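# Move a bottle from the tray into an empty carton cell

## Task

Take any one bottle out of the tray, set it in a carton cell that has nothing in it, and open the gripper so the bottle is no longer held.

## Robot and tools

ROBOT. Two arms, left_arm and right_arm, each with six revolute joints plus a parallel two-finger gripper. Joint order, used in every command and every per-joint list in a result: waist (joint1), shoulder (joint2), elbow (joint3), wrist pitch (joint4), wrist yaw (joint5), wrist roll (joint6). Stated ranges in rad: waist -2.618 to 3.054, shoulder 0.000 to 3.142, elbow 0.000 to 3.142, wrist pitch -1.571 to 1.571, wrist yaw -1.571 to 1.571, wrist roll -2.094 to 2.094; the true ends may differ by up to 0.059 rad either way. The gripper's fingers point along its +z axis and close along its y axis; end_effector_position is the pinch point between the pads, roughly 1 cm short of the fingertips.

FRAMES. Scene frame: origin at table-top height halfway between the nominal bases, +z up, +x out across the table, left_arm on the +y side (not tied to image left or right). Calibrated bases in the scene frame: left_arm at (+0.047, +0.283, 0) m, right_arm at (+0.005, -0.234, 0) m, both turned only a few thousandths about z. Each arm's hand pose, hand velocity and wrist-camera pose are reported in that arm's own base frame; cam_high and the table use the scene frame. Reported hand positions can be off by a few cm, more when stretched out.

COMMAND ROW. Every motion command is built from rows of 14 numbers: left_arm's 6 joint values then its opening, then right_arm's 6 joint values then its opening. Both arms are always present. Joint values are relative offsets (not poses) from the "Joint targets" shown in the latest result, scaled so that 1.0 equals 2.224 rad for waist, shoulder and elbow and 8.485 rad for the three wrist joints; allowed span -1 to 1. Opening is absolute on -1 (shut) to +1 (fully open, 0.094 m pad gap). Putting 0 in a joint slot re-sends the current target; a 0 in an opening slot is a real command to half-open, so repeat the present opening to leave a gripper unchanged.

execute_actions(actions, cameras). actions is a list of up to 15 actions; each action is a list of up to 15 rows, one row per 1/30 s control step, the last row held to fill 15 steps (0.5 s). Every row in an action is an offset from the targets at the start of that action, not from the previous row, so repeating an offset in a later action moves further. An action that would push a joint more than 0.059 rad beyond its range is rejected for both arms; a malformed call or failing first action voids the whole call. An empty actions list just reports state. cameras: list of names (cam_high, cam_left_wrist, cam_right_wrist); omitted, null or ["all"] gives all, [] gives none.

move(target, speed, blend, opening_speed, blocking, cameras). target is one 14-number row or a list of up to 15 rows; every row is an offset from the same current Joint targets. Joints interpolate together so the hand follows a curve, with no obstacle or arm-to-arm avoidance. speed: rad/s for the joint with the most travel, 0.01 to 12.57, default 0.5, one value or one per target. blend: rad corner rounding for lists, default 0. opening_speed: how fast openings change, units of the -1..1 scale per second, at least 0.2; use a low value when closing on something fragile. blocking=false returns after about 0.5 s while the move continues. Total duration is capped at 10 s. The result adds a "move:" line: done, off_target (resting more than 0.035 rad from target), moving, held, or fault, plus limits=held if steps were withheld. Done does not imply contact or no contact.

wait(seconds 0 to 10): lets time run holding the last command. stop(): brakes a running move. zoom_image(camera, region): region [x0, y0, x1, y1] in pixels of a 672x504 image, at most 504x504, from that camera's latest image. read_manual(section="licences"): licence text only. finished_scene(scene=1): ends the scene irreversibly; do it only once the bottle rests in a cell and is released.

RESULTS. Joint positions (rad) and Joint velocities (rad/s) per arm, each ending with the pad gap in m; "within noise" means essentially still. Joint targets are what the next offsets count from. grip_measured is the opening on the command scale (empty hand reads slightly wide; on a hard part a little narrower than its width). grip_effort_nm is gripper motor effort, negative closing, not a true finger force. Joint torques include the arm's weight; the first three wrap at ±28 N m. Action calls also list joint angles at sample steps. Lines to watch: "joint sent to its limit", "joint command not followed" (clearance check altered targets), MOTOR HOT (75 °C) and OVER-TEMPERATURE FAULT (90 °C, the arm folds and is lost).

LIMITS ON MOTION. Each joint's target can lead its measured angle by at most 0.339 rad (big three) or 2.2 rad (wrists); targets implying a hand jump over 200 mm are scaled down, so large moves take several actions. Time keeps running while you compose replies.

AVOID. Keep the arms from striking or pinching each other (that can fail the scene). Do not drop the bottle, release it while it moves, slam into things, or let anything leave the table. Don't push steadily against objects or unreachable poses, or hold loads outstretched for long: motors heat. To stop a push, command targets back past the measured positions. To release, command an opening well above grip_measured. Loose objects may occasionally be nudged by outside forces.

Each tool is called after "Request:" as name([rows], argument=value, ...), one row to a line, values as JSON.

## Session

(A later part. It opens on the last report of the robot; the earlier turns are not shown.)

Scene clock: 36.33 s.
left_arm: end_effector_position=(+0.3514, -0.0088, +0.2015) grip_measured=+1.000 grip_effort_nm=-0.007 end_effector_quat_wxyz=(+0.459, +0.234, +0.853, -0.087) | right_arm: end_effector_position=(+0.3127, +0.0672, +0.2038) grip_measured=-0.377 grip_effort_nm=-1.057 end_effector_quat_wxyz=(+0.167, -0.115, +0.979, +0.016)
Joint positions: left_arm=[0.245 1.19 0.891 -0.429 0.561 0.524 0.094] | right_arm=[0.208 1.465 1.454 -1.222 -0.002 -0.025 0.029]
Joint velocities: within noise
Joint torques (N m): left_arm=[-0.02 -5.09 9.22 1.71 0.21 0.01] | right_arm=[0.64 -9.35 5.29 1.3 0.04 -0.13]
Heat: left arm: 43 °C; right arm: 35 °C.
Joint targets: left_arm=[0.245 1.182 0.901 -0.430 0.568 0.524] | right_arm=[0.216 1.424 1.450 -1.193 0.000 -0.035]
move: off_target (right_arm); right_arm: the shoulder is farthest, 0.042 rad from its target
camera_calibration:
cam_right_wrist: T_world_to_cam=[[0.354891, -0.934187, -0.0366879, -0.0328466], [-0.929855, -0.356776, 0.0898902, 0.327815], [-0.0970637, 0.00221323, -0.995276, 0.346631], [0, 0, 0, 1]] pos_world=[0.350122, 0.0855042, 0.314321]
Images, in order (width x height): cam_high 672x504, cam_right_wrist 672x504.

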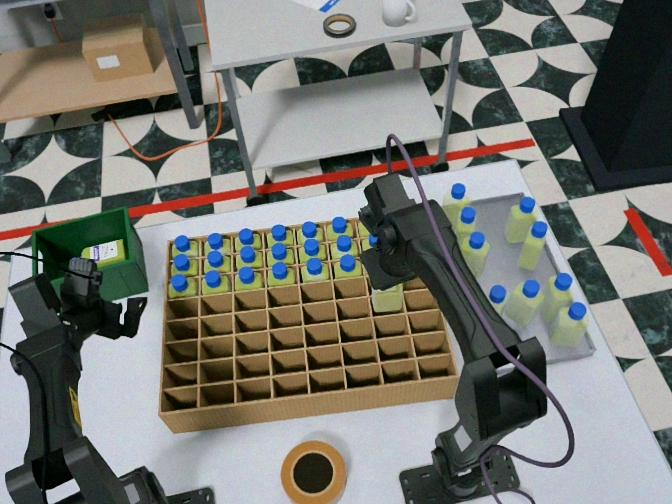

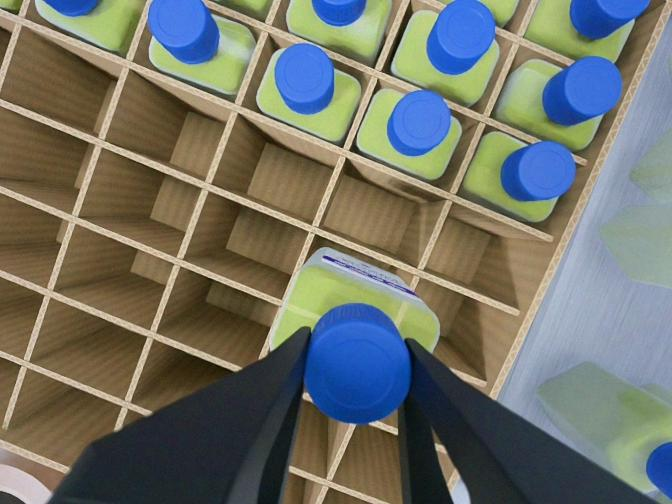

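Request:
move(target=[0,0,0,0,0,0,1, 0.0006,-0.00405,-0.02172,0.00463,0,0,-0.52], speed=0.1, cameras=["cam_high","cam_right_wrist"])

Request:
zoom_image(camera="cam_right_wrist", region=[200, 180, 540, 400])

Request:
zoom_image(camera="cam_high", region=[360, 260, 440, 340])

Scene clock: 38.50 s.
left_arm: end_effector_position=(+0.3514, -0.0088, +0.2015) grip_measured=+1.000 grip_effort_nm=-0.007 end_effector_quat_wxyz=(+0.459, +0.234, +0.853, -0.087) | right_arm: end_effector_position=(+0.3124, +0.0671, +0.1940) grip_measured=-0.377 grip_effort_nm=-1.067 end_effector_quat_wxyz=(+0.167, -0.115, +0.979, +0.016)
Joint positions: left_arm=[0.245 1.19 0.891 -0.429 0.561 0.524 0.094] | right_arm=[0.208 1.456 1.406 -1.183 -0.002 -0.026 0.029]
Joint velocities: within noise
Joint torques (N m): left_arm=[-0.01 -5.11 9.1 1.69 0.22 0] | right_arm=[0.81 -9.31 5.35 1.3 0.04 -0.12]
Heat: left arm: 43 °C; right arm: 35 °C.
Joint targets: left_arm=[0.245 1.182 0.901 -0.430 0.568 0.524] | right_arm=[0.217 1.415 1.402 -1.153 0.000 -0.035]
move: off_target (right_arm); right_arm: the shoulder is farthest, 0.041 rad from its target
camera_calibration:
cam_right_wrist: T_world_to_cam=[[0.355626, -0.933918, -0.036433, -0.0334257], [-0.929584, -0.357482, 0.089892, 0.328297], [-0.0969759, 0.00189963, -0.995285, 0.336737], [0, 0, 0, 1]] pos_world=[0.349722, 0.0855038, 0.30442]
Images, in order (width x height): cam_high 672x504, cam_right_wrist 672x504.

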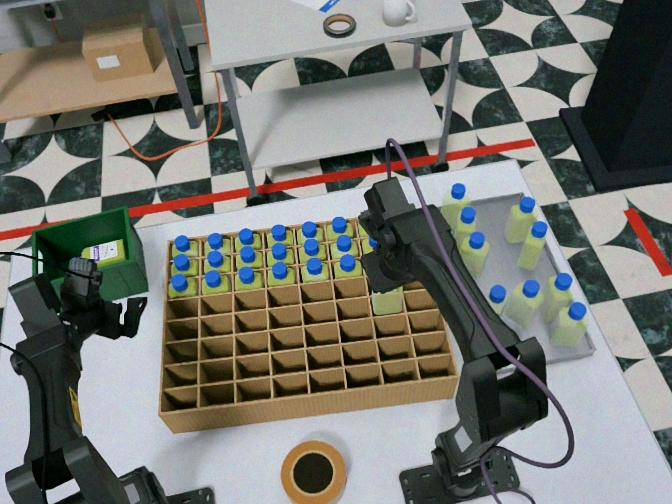

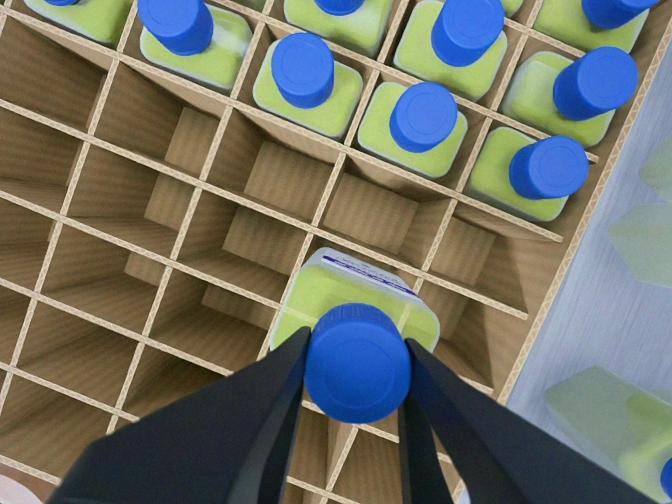

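Scaled by 1.482 from the camera's 672x504 image, which has a finer 960x720 frame.

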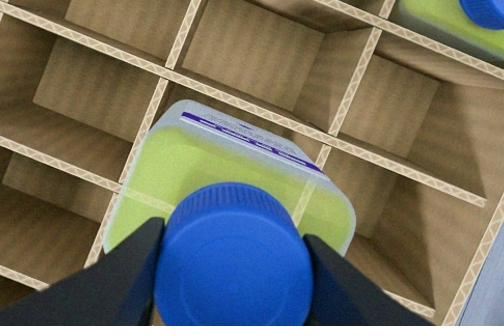

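Scaled by 6.300 from the camera's 672x504 image, which has a finer 960x720 frame.

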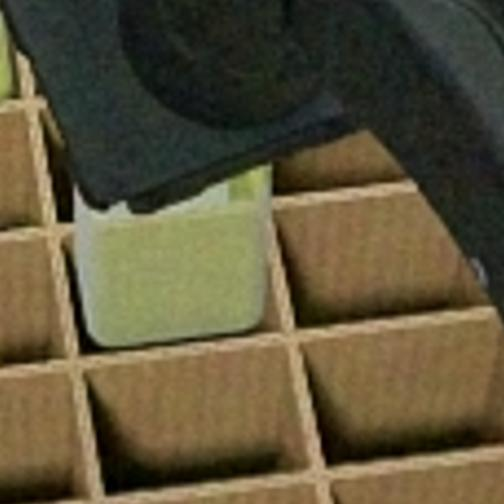

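Request:
move([
  [0,0,0,0,0,0,1, 0,0.0261,0.0396,-0.00605,0,0,-0.52],
  [0,0,0,0,0,0,1, 0,0.0002,-0.0073,0.0020,0,0,-0.52],
], speed=0.12, cameras=["cam_high","cam_right_wrist"])

Request:
zoom_image(camera="cam_right_wrist", region=[200, 180, 540, 400])

Request:
zoom_image(camera="cam_high", region=[360, 260, 440, 340])

Scene clock: 42.93 s.
left_arm: end_effector_position=(+0.3514, -0.0088, +0.2015) grip_measured=+1.000 grip_effort_nm=0.002 end_effector_quat_wxyz=(+0.459, +0.234, +0.853, -0.087) | right_arm: end_effector_position=(+0.3131, +0.0673, +0.1903) grip_measured=-0.377 grip_effort_nm=-1.062 end_effector_quat_wxyz=(+0.168, -0.115, +0.979, +0.016)
Joint positions: left_arm=[0.245 1.19 0.891 -0.429 0.561 0.524 0.094] | right_arm=[0.208 1.455 1.389 -1.167 -0.002 -0.026 0.029]
Joint velocities: within noise
Joint torques (N m): left_arm=[-0.05 -5.15 9.16 1.69 0.23 -0.01] | right_arm=[0.76 -9.21 5.38 1.3 0.04 -0.11]
Heat: left arm: 43 °C; right arm: 35 °C.
Joint targets: left_arm=[0.245 1.182 0.901 -0.430 0.568 0.524] | right_arm=[0.217 1.415 1.386 -1.136 0.000 -0.035]
move: off_target (right_arm); right_arm: the shoulder is farthest, 0.039 rad from its target
camera_calibration:
cam_right_wrist: T_world_to_cam=[[0.355634, -0.933925, -0.0361754, -0.0337561], [-0.929736, -0.357462, 0.088388, 0.329716], [-0.0954791, 0.00219979, -0.995429, 0.332704], [0, 0, 0, 1]] pos_world=[0.35032, 0.0856035, 0.300819]
Images, in order (width x height): cam_high 672x504, cam_right_wrist 672x504.

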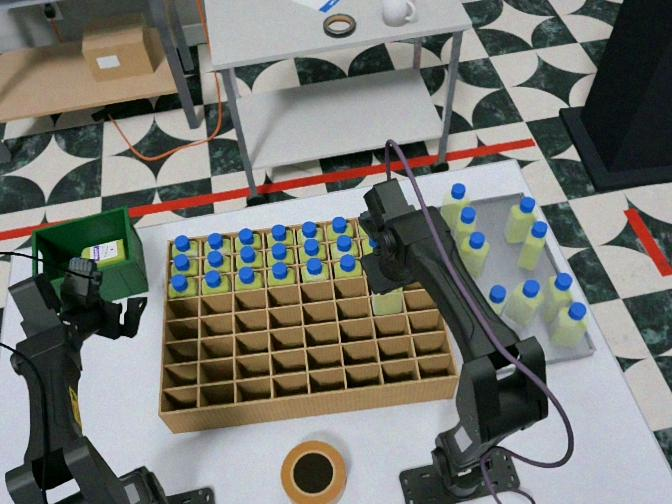

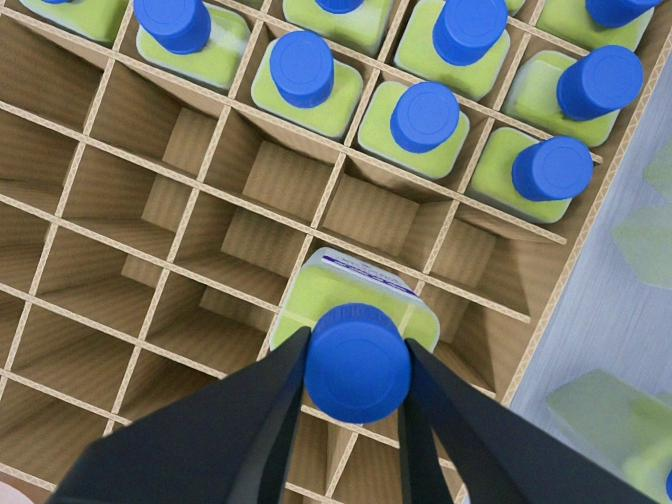

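Scaled by 1.482 from the camera's 672x504 image, which has a finer 960x720 frame.

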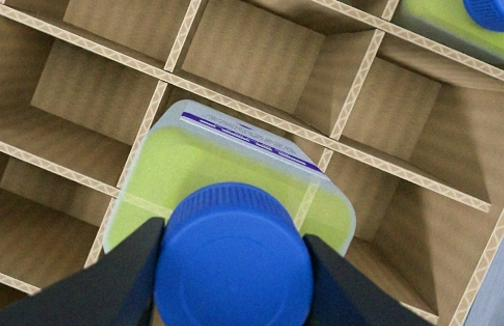

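Scaled by 6.300 from the camera's 672x504 image, which has a finer 960x720 frame.

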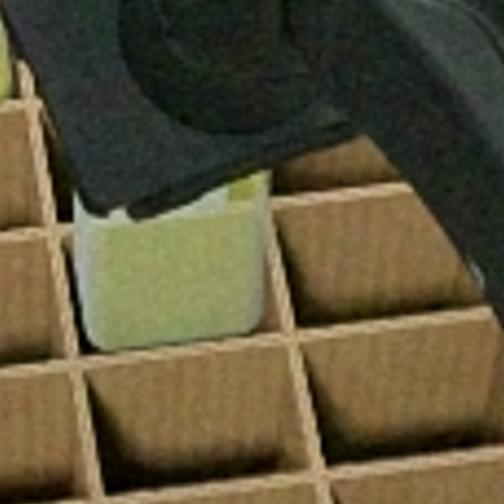

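Request:
zoom_image(camera="cam_high", region=[365, 285, 415, 335])

Scaled by 10.080 from the camera's 672x504 image, which has a finer 960x720 frame.

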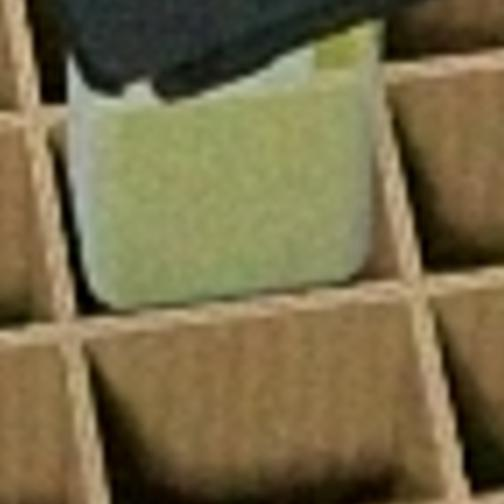

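Request:
move([
  [0,0,0,0,0,0,1, 0,0.0290,0.0460,-0.00746,0,0,-0.52],
  [0,0,0,0,0,0,1, 0,0.0018,-0.0054,0.00205,0,0,-0.52],
], speed=0.15, cameras=["cam_high","cam_right_wrist"])

Request:
zoom_image(camera="cam_high", region=[365, 285, 415, 335])

Scene clock: 46.97 s.
left_arm: end_effector_position=(+0.3514, -0.0088, +0.2015) grip_measured=+1.000 grip_effort_nm=0.002 end_effector_quat_wxyz=(+0.459, +0.234, +0.853, -0.087) | right_arm: end_effector_position=(+0.3150, +0.0677, +0.1864) grip_measured=-0.377 grip_effort_nm=-1.057 end_effector_quat_wxyz=(+0.168, -0.115, +0.979, +0.016)
Joint positions: left_arm=[0.245 1.19 0.891 -0.429 0.561 0.524 0.094] | right_arm=[0.208 1.459 1.377 -1.15 -0.002 -0.026 0.029]
Joint velocities: within noise
Joint torques (N m): left_arm=[-0.02 -5.08 9.21 1.69 0.25 0] | right_arm=[0.8 -9.26 5.42 1.31 0.03 -0.12]
Heat: left arm: 43 °C; right arm: 35 °C.
Joint targets: left_arm=[0.245 1.182 0.901 -0.430 0.568 0.524] | right_arm=[0.217 1.419 1.374 -1.119 0.000 -0.035]
move: off_target (right_arm); right_arm: the shoulder is farthest, 0.040 rad from its target
camera_calibration:
cam_right_wrist: T_world_to_cam=[[0.355971, -0.933805, -0.0359506, -0.0343596], [-0.929678, -0.357775, 0.0877264, 0.33208], [-0.0947816, 0.00219439, -0.995496, 0.328767], [0, 0, 0, 1]] pos_world=[0.352119, 0.0860032, 0.296919]
Images, in order (width x height): cam_high 672x504, cam_right_wrist 672x504.

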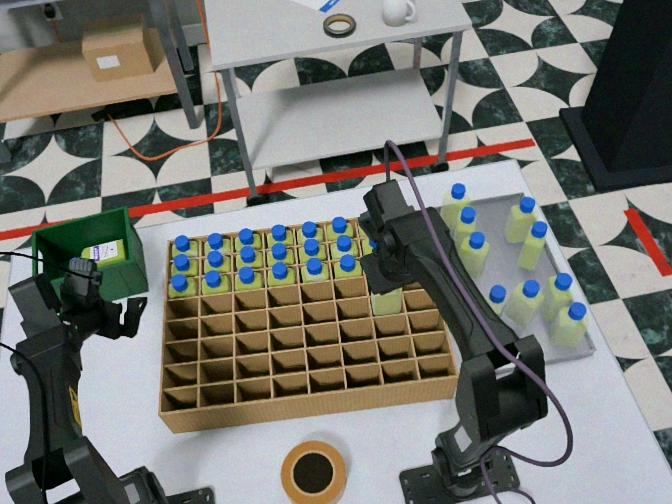

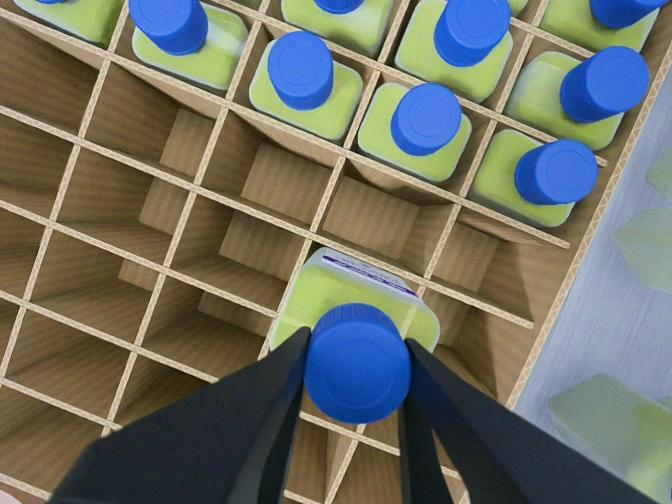

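Scaled by 10.080 from the camera's 672x504 image, which has a finer 960x720 frame.

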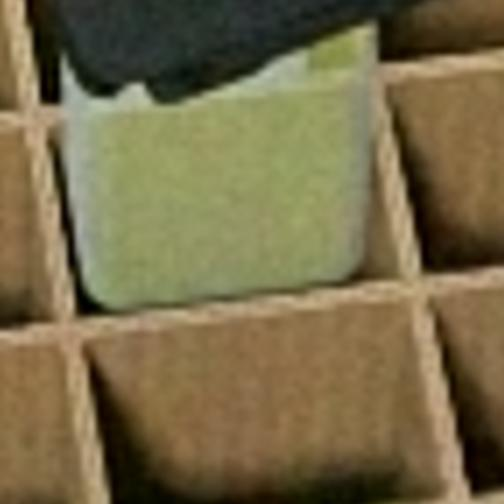

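Request:
move([
  [0,0,0,0,0,0,1, -0.0087,0.0247,0.0360,-0.0053,0,0,-0.52],
  [0,0,0,0,0,0,1, -0.0087,0.0003,-0.0094,0.0024,0,0,-0.52],
], speed=0.12, cameras=["cam_high","cam_right_wrist"])

Request:
zoom_image(camera="cam_high", region=[365, 285, 415, 335])

Scene clock: 50.07 s.
left_arm: end_effector_position=(+0.3514, -0.0088, +0.2015) grip_measured=+1.000 grip_effort_nm=-0.002 end_effector_quat_wxyz=(+0.459, +0.234, +0.853, -0.087) | right_arm: end_effector_position=(+0.3162, +0.0669, +0.1797) grip_measured=-0.377 grip_effort_nm=-1.057 end_effector_quat_wxyz=(+0.166, -0.114, +0.979, +0.016)
Joint positions: left_arm=[0.245 1.19 0.891 -0.429 0.561 0.524 0.094] | right_arm=[0.205 1.464 1.356 -1.129 -0.002 -0.026 0.029]
Joint velocities: within noise
Joint torques (N m): left_arm=[-0.02 -5.09 9.14 1.71 0.22 0.01] | right_arm=[-0.54 -9.7 5.44 1.32 0.02 -0.11]
Heat: left arm: 43 °C; right arm: 35 °C.
Joint targets: left_arm=[0.245 1.182 0.901 -0.430 0.568 0.524] | right_arm=[0.198 1.420 1.353 -1.099 0.000 -0.035]
move: off_target (right_arm); right_arm: the shoulder is farthest, 0.044 rad from its target
camera_calibration:
cam_right_wrist: T_world_to_cam=[[0.353303, -0.934793, -0.0366035, -0.0346794], [-0.930199, -0.355192, 0.0925696, 0.332665], [-0.0995346, 0.00134344, -0.995033, 0.323795], [0, 0, 0, 1]] pos_world=[0.353926, 0.0853068, 0.290122]
Images, in order (width x height): cam_high 672x504, cam_right_wrist 672x504.

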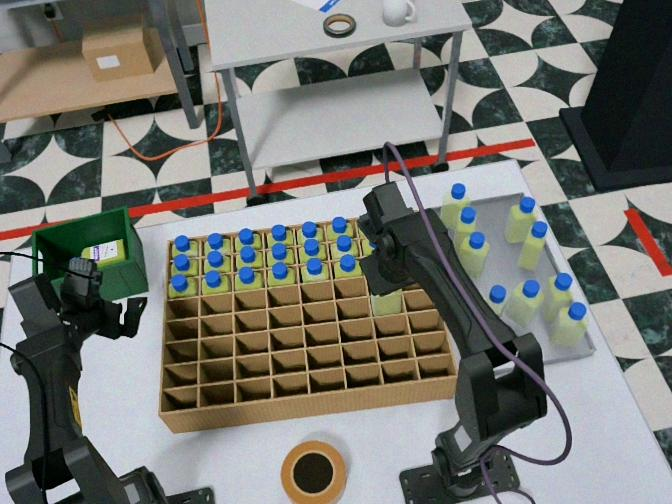

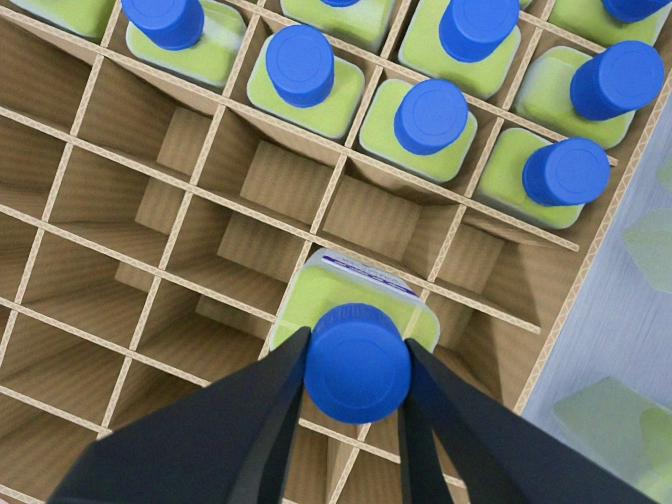

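Scaled by 10.080 from the camera's 672x504 image, which has a finer 960x720 frame.

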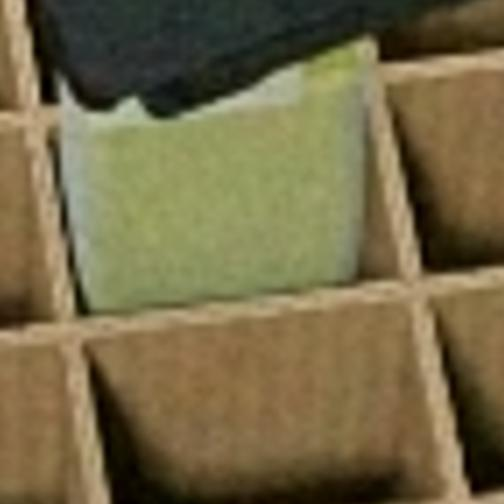

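Request:
move([
  [0,0,0,0,0,0,1, -0.0021,-0.0044,-0.0401,0.00972,0,0,-0.52],
  [0,0,0,0,0,0,1, -0.0021,-0.0049,-0.0673,0.01671,0,0,-0.52],
], speed=0.12, blend=0.01, cameras=["cam_high","cam_right_wrist"])

Request:
zoom_image(camera="cam_high", region=[350, 250, 430, 330])

Scene clock: 52.67 s.
left_arm: end_effector_position=(+0.3514, -0.0088, +0.2015) grip_measured=+1.000 grip_effort_nm=-0.002 end_effector_quat_wxyz=(+0.459, +0.234, +0.853, -0.087) | right_arm: end_effector_position=(+0.3161, +0.0657, +0.1454) grip_measured=-0.377 grip_effort_nm=-1.048 end_effector_quat_wxyz=(+0.168, -0.112, +0.979, +0.015)
Joint positions: left_arm=[0.245 1.19 0.891 -0.429 0.561 0.524 0.094] | right_arm=[0.201 1.45 1.207 -0.989 -0.002 -0.028 0.029]
Joint velocities: within noise
Joint torques (N m): left_arm=[-0.01 -5.14 9.14 1.7 0.23 -0.01] | right_arm=[-0.66 -9.47 5.53 1.31 0.04 -0.11]
Heat: left arm: 43 °C; right arm: 35 °C.
Joint targets: left_arm=[0.245 1.182 0.901 -0.430 0.568 0.524] | right_arm=[0.193 1.409 1.203 -0.957 0.000 -0.035]
move: off_target (right_arm); right_arm: the shoulder is farthest, 0.041 rad from its target
camera_calibration:
cam_right_wrist: T_world_to_cam=[[0.350911, -0.935735, -0.0355026, -0.0364178], [-0.931536, -0.352697, 0.0885733, 0.336152], [-0.0954028, 0.00199052, -0.995437, 0.288302], [0, 0, 0, 1]] pos_world=[0.353422, 0.0839087, 0.255919]
Images, in order (width x height): cam_high 672x504, cam_right_wrist 672x504.

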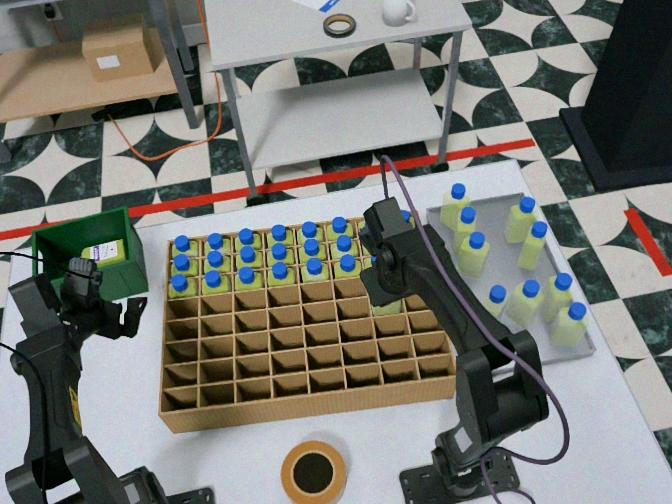

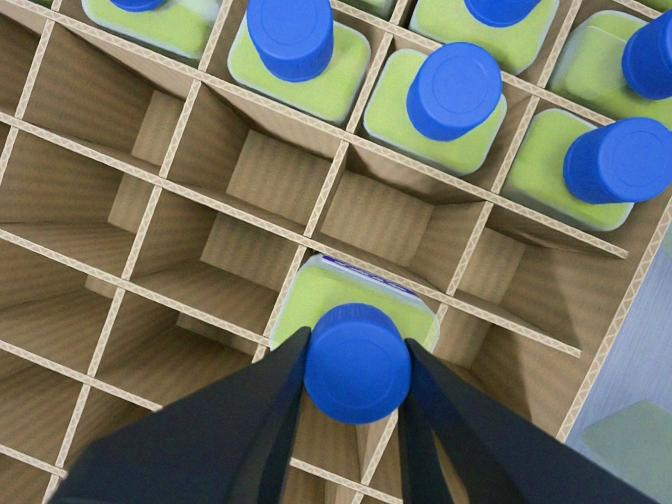

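Scaled by 6.300 from the camera's 672x504 image, which has a finer 960x720 frame.

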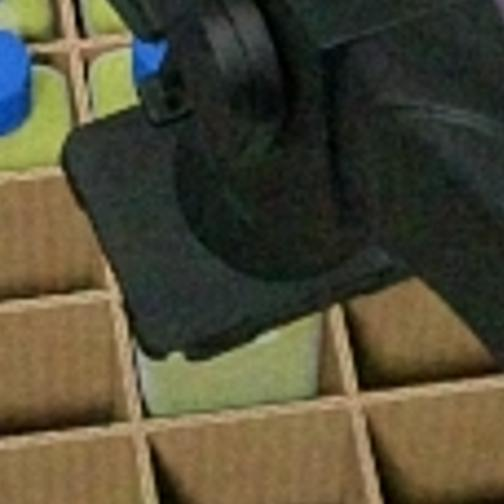

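Request:
move([
  [0,0,0,0,0,0,1, 0,0.0009,-0.0260,0.00706,0,0,-0.52],
], speed=0.12, cameras=["cam_right_wrist"])

Scene clock: 54.07 s.
left_arm: end_effector_position=(+0.3514, -0.0088, +0.2015) grip_measured=+1.000 grip_effort_nm=-0.002 end_effector_quat_wxyz=(+0.459, +0.234, +0.853, -0.087) | right_arm: end_effector_position=(+0.3161, +0.0657, +0.1316) grip_measured=-0.377 grip_effort_nm=-1.057 end_effector_quat_wxyz=(+0.170, -0.113, +0.979, +0.016)
Joint positions: left_arm=[0.245 1.19 0.891 -0.429 0.561 0.524 0.094] | right_arm=[0.201 1.448 1.149 -0.929 -0.002 -0.028 0.029]
Joint velocities: within noise
Joint torques (N m): left_arm=[-0.05 -5.14 9.13 1.69 0.22 -0.01] | right_arm=[-0.65 -9.11 5.55 1.33 0.05 -0.09]
Heat: left arm: 43 °C; right arm: 35 °C.
Joint targets: left_arm=[0.245 1.182 0.901 -0.430 0.568 0.524] | right_arm=[0.193 1.411 1.146 -0.897 0.000 -0.035]
move: off_target (right_arm); right_arm: the shoulder is farthest, 0.037 rad from its target
camera_calibration:
cam_right_wrist: T_world_to_cam=[[0.351408, -0.935574, -0.0348504, -0.0372003], [-0.931729, -0.353121, 0.0847689, 0.33797], [-0.091614, 0.00268264, -0.995791, 0.273413], [0, 0, 0, 1]] pos_world=[0.353018, 0.0838076, 0.242316]
Images, in order (width x height): cam_right_wrist 672x504.

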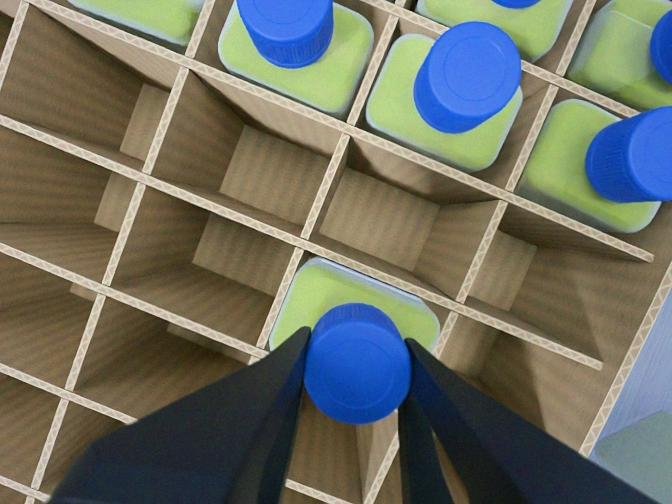

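Request:
move([
  [0,0,0,0,0,0,1, 0,0.0037,-0.0166,0.00485,0,0,-0.52],
], speed=0.1, cameras=["cam_right_wrist"])

Scene clock: 55.40 s.
left_arm: end_effector_position=(+0.3514, -0.0088, +0.2015) grip_measured=+1.000 grip_effort_nm=-0.002 end_effector_quat_wxyz=(+0.459, +0.234, +0.853, -0.087) | right_arm: end_effector_position=(+0.3161, +0.0657, +0.1227) grip_measured=-0.377 grip_effort_nm=-1.057 end_effector_quat_wxyz=(+0.171, -0.113, +0.979, +0.016)
Joint positions: left_arm=[0.245 1.19 0.891 -0.429 0.561 0.524 0.094] | right_arm=[0.201 1.448 1.112 -0.889 -0.002 -0.029 0.029]
Joint velocities: within noise
Joint torques (N m): left_arm=[0.02 -5.12 9.11 1.71 0.21 -0.01] | right_arm=[-0.68 -8.25 5.5 1.37 0.04 -0.09]
Heat: left arm: 43 °C; right arm: 35 °C.
Joint targets: left_arm=[0.245 1.182 0.901 -0.430 0.568 0.524] | right_arm=[0.193 1.419 1.109 -0.856 0.000 -0.035]
move: done
camera_calibration:
cam_right_wrist: T_world_to_cam=[[0.352176, -0.935311, -0.0341252, -0.0378284], [-0.931728, -0.353813, 0.0818513, 0.339079], [-0.0886304, 0.00296929, -0.99606, 0.263597], [0, 0, 0, 1]] pos_world=[0.352614, 0.0838065, 0.233513]
Images, in order (width x height): cam_right_wrist 672x504.

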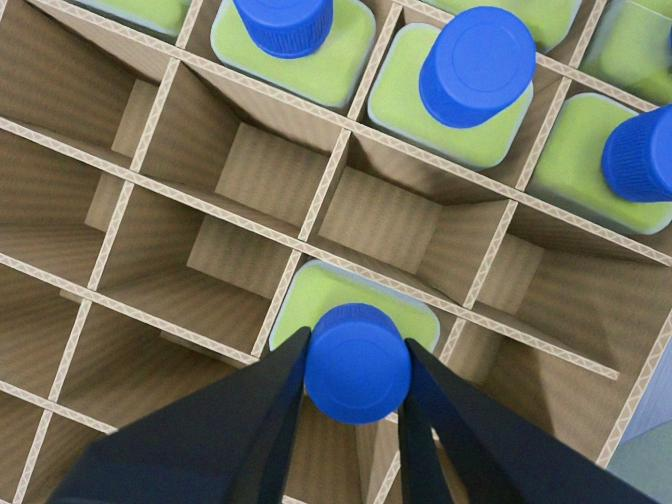

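Request:
move([
  [0,0,0,0,0,0,1, 0,0.0009,-0.0090,0.0026,0,0,-0.52],
], speed=0.08, cameras=["cam_right_wrist"])

Request:
zoom_image(camera="cam_right_wrist", region=[200, 0, 600, 430])

Scene clock: 56.47 s.
left_arm: end_effector_position=(+0.3514, -0.0088, +0.2015) grip_measured=+1.000 grip_effort_nm=-0.002 end_effector_quat_wxyz=(+0.459, +0.234, +0.853, -0.087) | right_arm: end_effector_position=(+0.3159, +0.0656, +0.1178) grip_measured=-0.377 grip_effort_nm=-1.067 end_effector_quat_wxyz=(+0.172, -0.113, +0.978, +0.016)
Joint positions: left_arm=[0.245 1.19 0.891 -0.429 0.561 0.524 0.094] | right_arm=[0.201 1.448 1.092 -0.868 -0.002 -0.029 0.029]
Joint velocities: within noise
Joint torques (N m): left_arm=[0.01 -5.05 9.13 1.68 0.22 -0.02] | right_arm=[-0.65 -8.03 5.48 1.37 0.04 -0.1]
Heat: left arm: 43 °C; right arm: 35 °C.
Joint targets: left_arm=[0.245 1.182 0.901 -0.430 0.568 0.524] | right_arm=[0.193 1.421 1.088 -0.834 0.000 -0.035]
move: done
camera_calibration:
cam_right_wrist: T_world_to_cam=[[0.35221, -0.935308, -0.0338757, -0.0380492], [-0.931856, -0.353821, 0.0803445, 0.339546], [-0.0871327, 0.00326911, -0.996191, 0.258265], [0, 0, 0, 1]] pos_world=[0.352312, 0.0837062, 0.228712]
Images, in order (width x height): cam_right_wrist 672x504.

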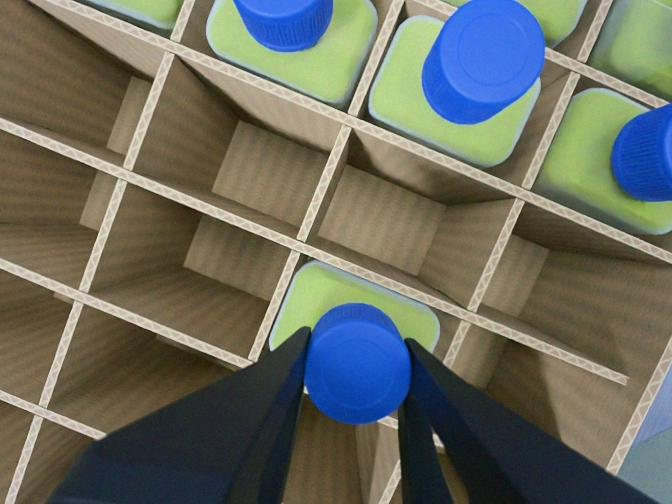

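Scaled by 1.172 from the camera's 672x504 image, which has a finer 960x720 frame.

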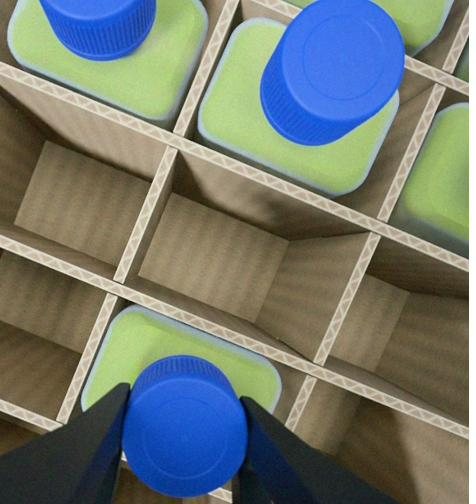

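Request:
move([
  [0,0,0,0,0,0,1, 0,0.0006,-0.0065,0.0018,0,0,-0.52],
], speed=0.06, cameras=["cam_right_wrist"])

Scene clock: 57.50 s.
left_arm: end_effector_position=(+0.3514, -0.0088, +0.2015) grip_measured=+1.000 grip_effort_nm=-0.002 end_effector_quat_wxyz=(+0.459, +0.234, +0.853, -0.087) | right_arm: end_effector_position=(+0.3158, +0.0656, +0.1144) grip_measured=-0.377 grip_effort_nm=-1.062 end_effector_quat_wxyz=(+0.173, -0.113, +0.978, +0.016)
Joint positions: left_arm=[0.245 1.19 0.891 -0.429 0.561 0.524 0.094] | right_arm=[0.201 1.448 1.078 -0.852 -0.002 -0.029 0.029]
Joint velocities: within noise
Joint torques (N m): left_arm=[0.01 -5.12 9.13 1.7 0.23 -0.01] | right_arm=[-0.66 -7.94 5.45 1.37 0.04 -0.1]
Heat: left arm: 43 °C; right arm: 35 °C.
Joint targets: left_arm=[0.245 1.182 0.901 -0.430 0.568 0.524] | right_arm=[0.193 1.422 1.074 -0.818 0.000 -0.035]
move: done
camera_calibration:
cam_right_wrist: T_world_to_cam=[[0.352639, -0.935161, -0.0334673, -0.0383105], [-0.931832, -0.354208, 0.0789027, 0.339879], [-0.0856411, 0.00336172, -0.99632, 0.254447], [0, 0, 0, 1]] pos_world=[0.352011, 0.0837057, 0.225411]
Images, in order (width x height): cam_right_wrist 672x504.

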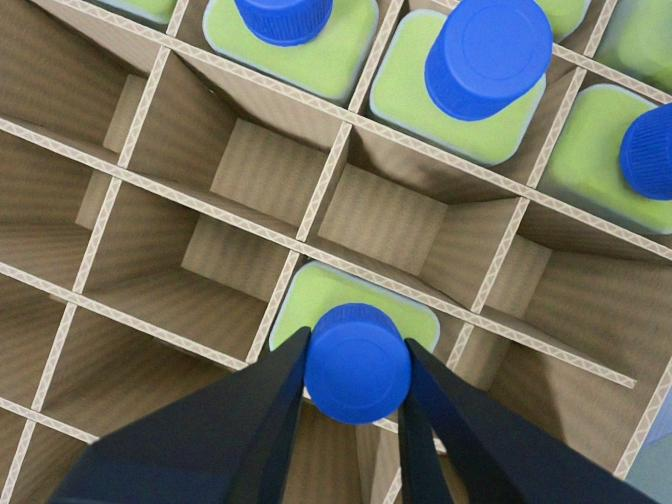

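Request:
move([
  [0,0,0,0,0,0,1, 0,0.0006,-0.0070,0.0012,0,0,-0.52],
], speed=0.06, cameras=["cam_right_wrist"])

Scene clock: 58.37 s.
left_arm: end_effector_position=(+0.3514, -0.0088, +0.2015) grip_measured=+1.000 grip_effort_nm=0.002 end_effector_quat_wxyz=(+0.459, +0.234, +0.853, -0.087) | right_arm: end_effector_position=(+0.3153, +0.0655, +0.1115) grip_measured=-0.377 grip_effort_nm=-1.057 end_effector_quat_wxyz=(+0.172, -0.113, +0.978, +0.016)
Joint positions: left_arm=[0.245 1.19 0.891 -0.429 0.561 0.524 0.094] | right_arm=[0.201 1.448 1.067 -0.842 -0.002 -0.029 0.029]
Joint velocities: within noise
Joint torques (N m): left_arm=[-0.03 -5.11 9.14 1.7 0.22 -0.01] | right_arm=[-0.65 -7.79 5.08 1.36 0.04 -0.09]
Heat: left arm: 43 °C; right arm: 35 °C.
Joint targets: left_arm=[0.245 1.182 0.901 -0.430 0.568 0.524] | right_arm=[0.193 1.424 1.058 -0.808 0.000 -0.035]
move: done
camera_calibration:
cam_right_wrist: T_world_to_cam=[[0.352518, -0.935201, -0.0336131, -0.0382849], [-0.931814, -0.354101, 0.0795901, 0.33954], [-0.0863352, 0.00326429, -0.996261, 0.251663], [0, 0, 0, 1]] pos_world=[0.351611, 0.0836059, 0.222411]
Images, in order (width x height): cam_right_wrist 672x504.

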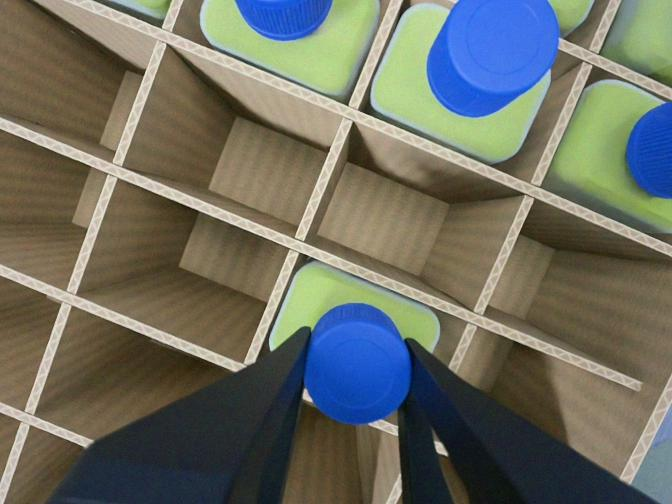

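Request:
move([
  [0,0,0,0,0,0,1, 0,0.0004,-0.0035,0.0008,0,0,-0.52],
], speed=0.06, cameras=["cam_right_wrist"])

Request:
zoom_image(camera="cam_right_wrist", region=[200, 0, 600, 430])

Scene clock: 59.23 s.
left_arm: end_effector_position=(+0.3514, -0.0088, +0.2015) grip_measured=+1.000 grip_effort_nm=0.002 end_effector_quat_wxyz=(+0.459, +0.234, +0.853, -0.087) | right_arm: end_effector_position=(+0.3162, +0.0657, +0.1109) grip_measured=-0.377 grip_effort_nm=-1.057 end_effector_quat_wxyz=(+0.175, -0.113, +0.978, +0.016)
Joint positions: left_arm=[0.245 1.19 0.891 -0.429 0.561 0.524 0.094] | right_arm=[0.201 1.448 1.063 -0.833 -0.002 -0.029 0.029]
Joint velocities: within noise
Joint torques (N m): left_arm=[0.03 -5.11 9.2 1.68 0.23 -0.01] | right_arm=[-0.65 -7.73 4.85 1.36 0.04 -0.09]
Heat: left arm: 43 °C; right arm: 35 °C.
Joint targets: left_arm=[0.245 1.182 0.901 -0.430 0.568 0.524] | right_arm=[0.193 1.425 1.051 -0.801 0.000 -0.035]
move: done
camera_calibration:
cam_right_wrist: T_world_to_cam=[[0.352703, -0.935158, -0.032869, -0.0385826], [-0.932149, -0.354207, 0.0750674, 0.341113], [-0.0818423, 0.00416233, -0.996637, 0.249622], [0, 0, 0, 1]] pos_world=[0.352006, 0.0837049, 0.221908]
Images, in order (width x height): cam_right_wrist 672x504.

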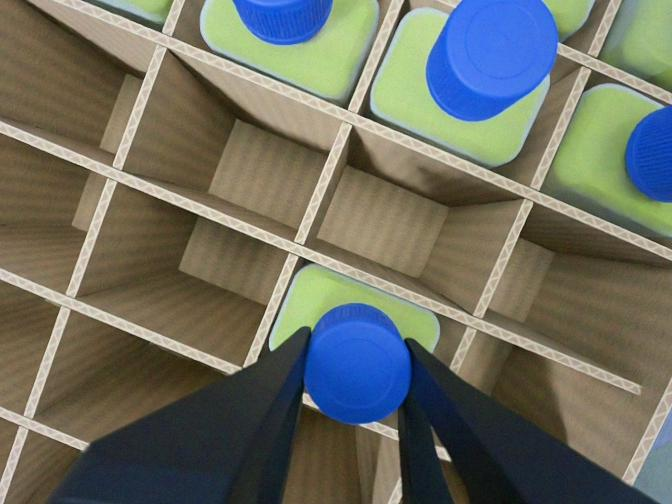

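Scaled by 1.172 from the camera's 672x504 image, which has a finer 960x720 frame.

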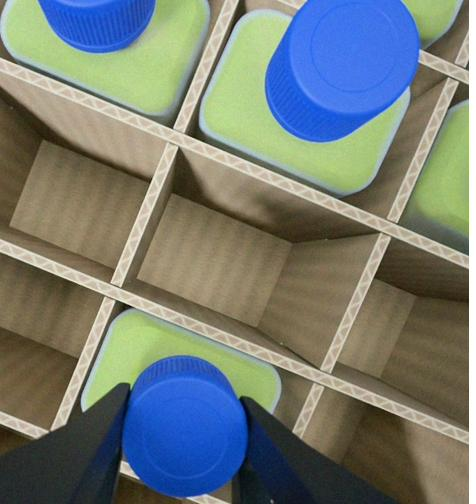

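Request:
move([
  [0,0,0,0,0,0,1, 0,0,0.0035,-0.0008,0,0,-0.12],
], opening_speed=0.6, speed=0.06, cameras=["cam_right_wrist"])

Scene clock: 60.57 s.
left_arm: end_effector_position=(+0.3514, -0.0088, +0.2015) grip_measured=+1.000 grip_effort_nm=-0.002 end_effector_quat_wxyz=(+0.459, +0.234, +0.853, -0.087) | right_arm: end_effector_position=(+0.3178, +0.0659, +0.1114) grip_measured=-0.123 grip_effort_nm=0.115 end_effector_quat_wxyz=(+0.178, -0.113, +0.977, +0.016)
Joint positions: left_arm=[0.245 1.19 0.891 -0.429 0.561 0.524 0.094] | right_arm=[0.201 1.448 1.063 -0.826 -0.001 -0.029 0.041]
Joint velocities: within noise
Joint torques (N m): left_arm=[-0.06 -5.18 9.18 1.69 0.23 0.01] | right_arm=[-0.69 -7.75 5.42 1.2 0.04 -0.1]
Heat: left arm: 43 °C; right arm: 35 °C.
Joint targets: left_arm=[0.245 1.182 0.901 -0.430 0.568 0.524] | right_arm=[0.193 1.425 1.059 -0.808 0.000 -0.035]
move: done
camera_calibration:
cam_right_wrist: T_world_to_cam=[[0.352785, -0.935178, -0.0313941, -0.0390958], [-0.93269, -0.354141, 0.0683632, 0.343499], [-0.0750497, 0.0051635, -0.997166, 0.248216], [0, 0, 0, 1]] pos_world=[0.352799, 0.0838039, 0.222802]
Images, in order (width x height): cam_right_wrist 672x504.

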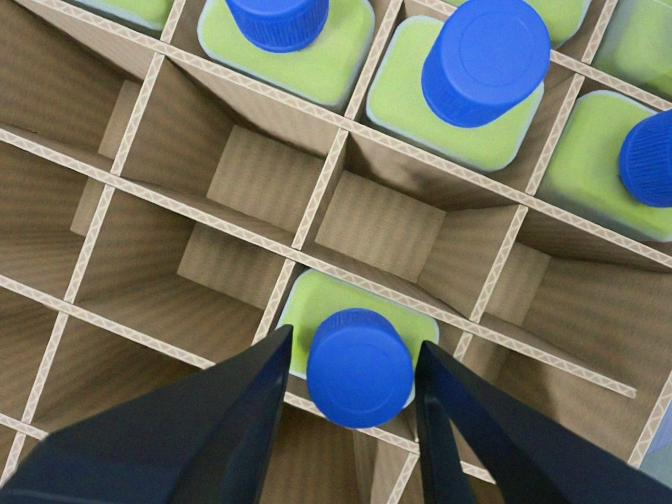

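Request:
move([
  [0,0,0,0,0,0,1, 0,0,0,0,0,0,-0.03],
  [0,0,0,0,0,0,1, 0,0.0054,0.0567,-0.01615,0,0,-0.03],
  [0,0,0,0,0,0,1, 0,0.0157,0.1443,-0.03795,0,0,-0.03],
  [0,0,0,0,0,0,1, 0,0.0517,0.3242,-0.0745,0,0,-0.03],
], speed=[0.2,0.2,0.4,0.5], blend=0.02, cameras=["cam_high","cam_right_wrist"])

Scene clock: 64.33 s.
left_arm: end_effector_position=(+0.3514, -0.0088, +0.2015) grip_measured=+1.000 grip_effort_nm=0.002 end_effector_quat_wxyz=(+0.459, +0.234, +0.853, -0.087) | right_arm: end_effector_position=(+0.3155, +0.0655, +0.2633) grip_measured=-0.033 grip_effort_nm=0.100 end_effector_quat_wxyz=(+0.180, -0.113, +0.977, +0.016)
Joint positions: left_arm=[0.245 1.19 0.891 -0.429 0.561 0.524 0.094] | right_arm=[0.201 1.528 1.754 -1.433 -0.001 -0.029 0.045]
Joint velocities: within noise
Joint torques (N m): left_arm=[-0.05 -5.09 9.14 1.7 0.2 -0.01] | right_arm=[-0.65 -4.48 7.31 0.97 0.03 -0.09]
Heat: left arm: 43 °C; right arm: 35 °C.
Joint targets: left_arm=[0.245 1.182 0.901 -0.430 0.568 0.524] | right_arm=[0.193 1.540 1.780 -1.440 0.000 -0.035]
move: done; blend cut to 0 rad at target 1
camera_calibration:
cam_right_wrist: T_world_to_cam=[[0.353255, -0.935024, -0.030669, -0.0342878], [-0.932801, -0.354537, 0.0646901, 0.331857], [-0.0713601, 0.00575596, -0.997434, 0.398341], [0, 0, 0, 1]] pos_world=[0.350095, 0.0833029, 0.374799]
Images, in order (width x height): cam_high 672x504, cam_right_wrist 672x504.

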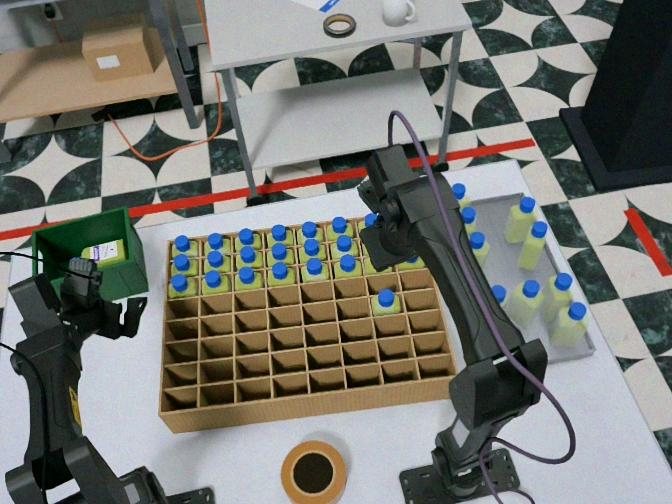

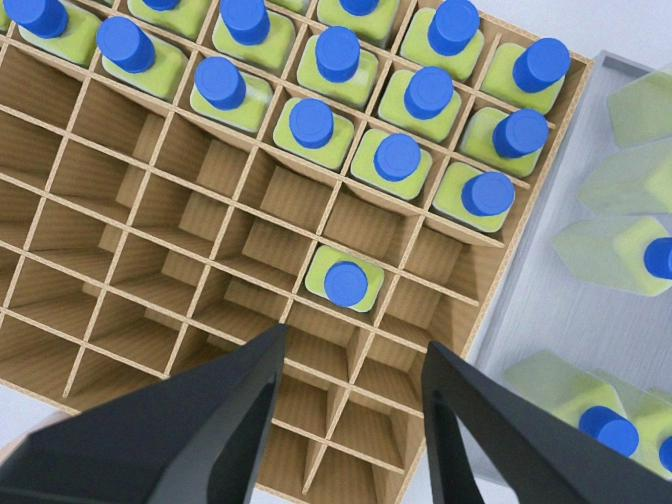

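Request:
zoom_image(camera="cam_high", region=[340, 230, 440, 330])

Scaled by 5.040 from the camera's 672x504 image, which has a finer 960x720 frame.

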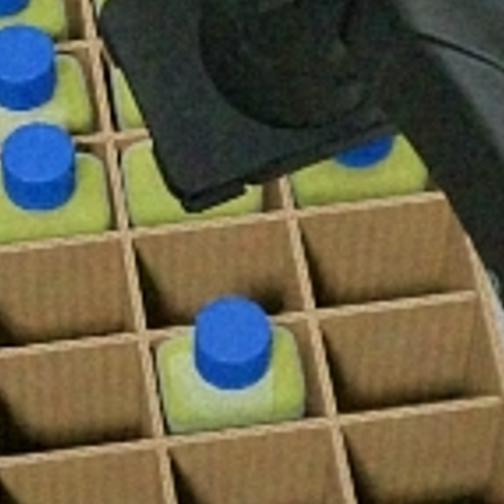

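Upright, fully seated and released.

Request:
finished_scene(scene=1)

The scene is finished: the task was done.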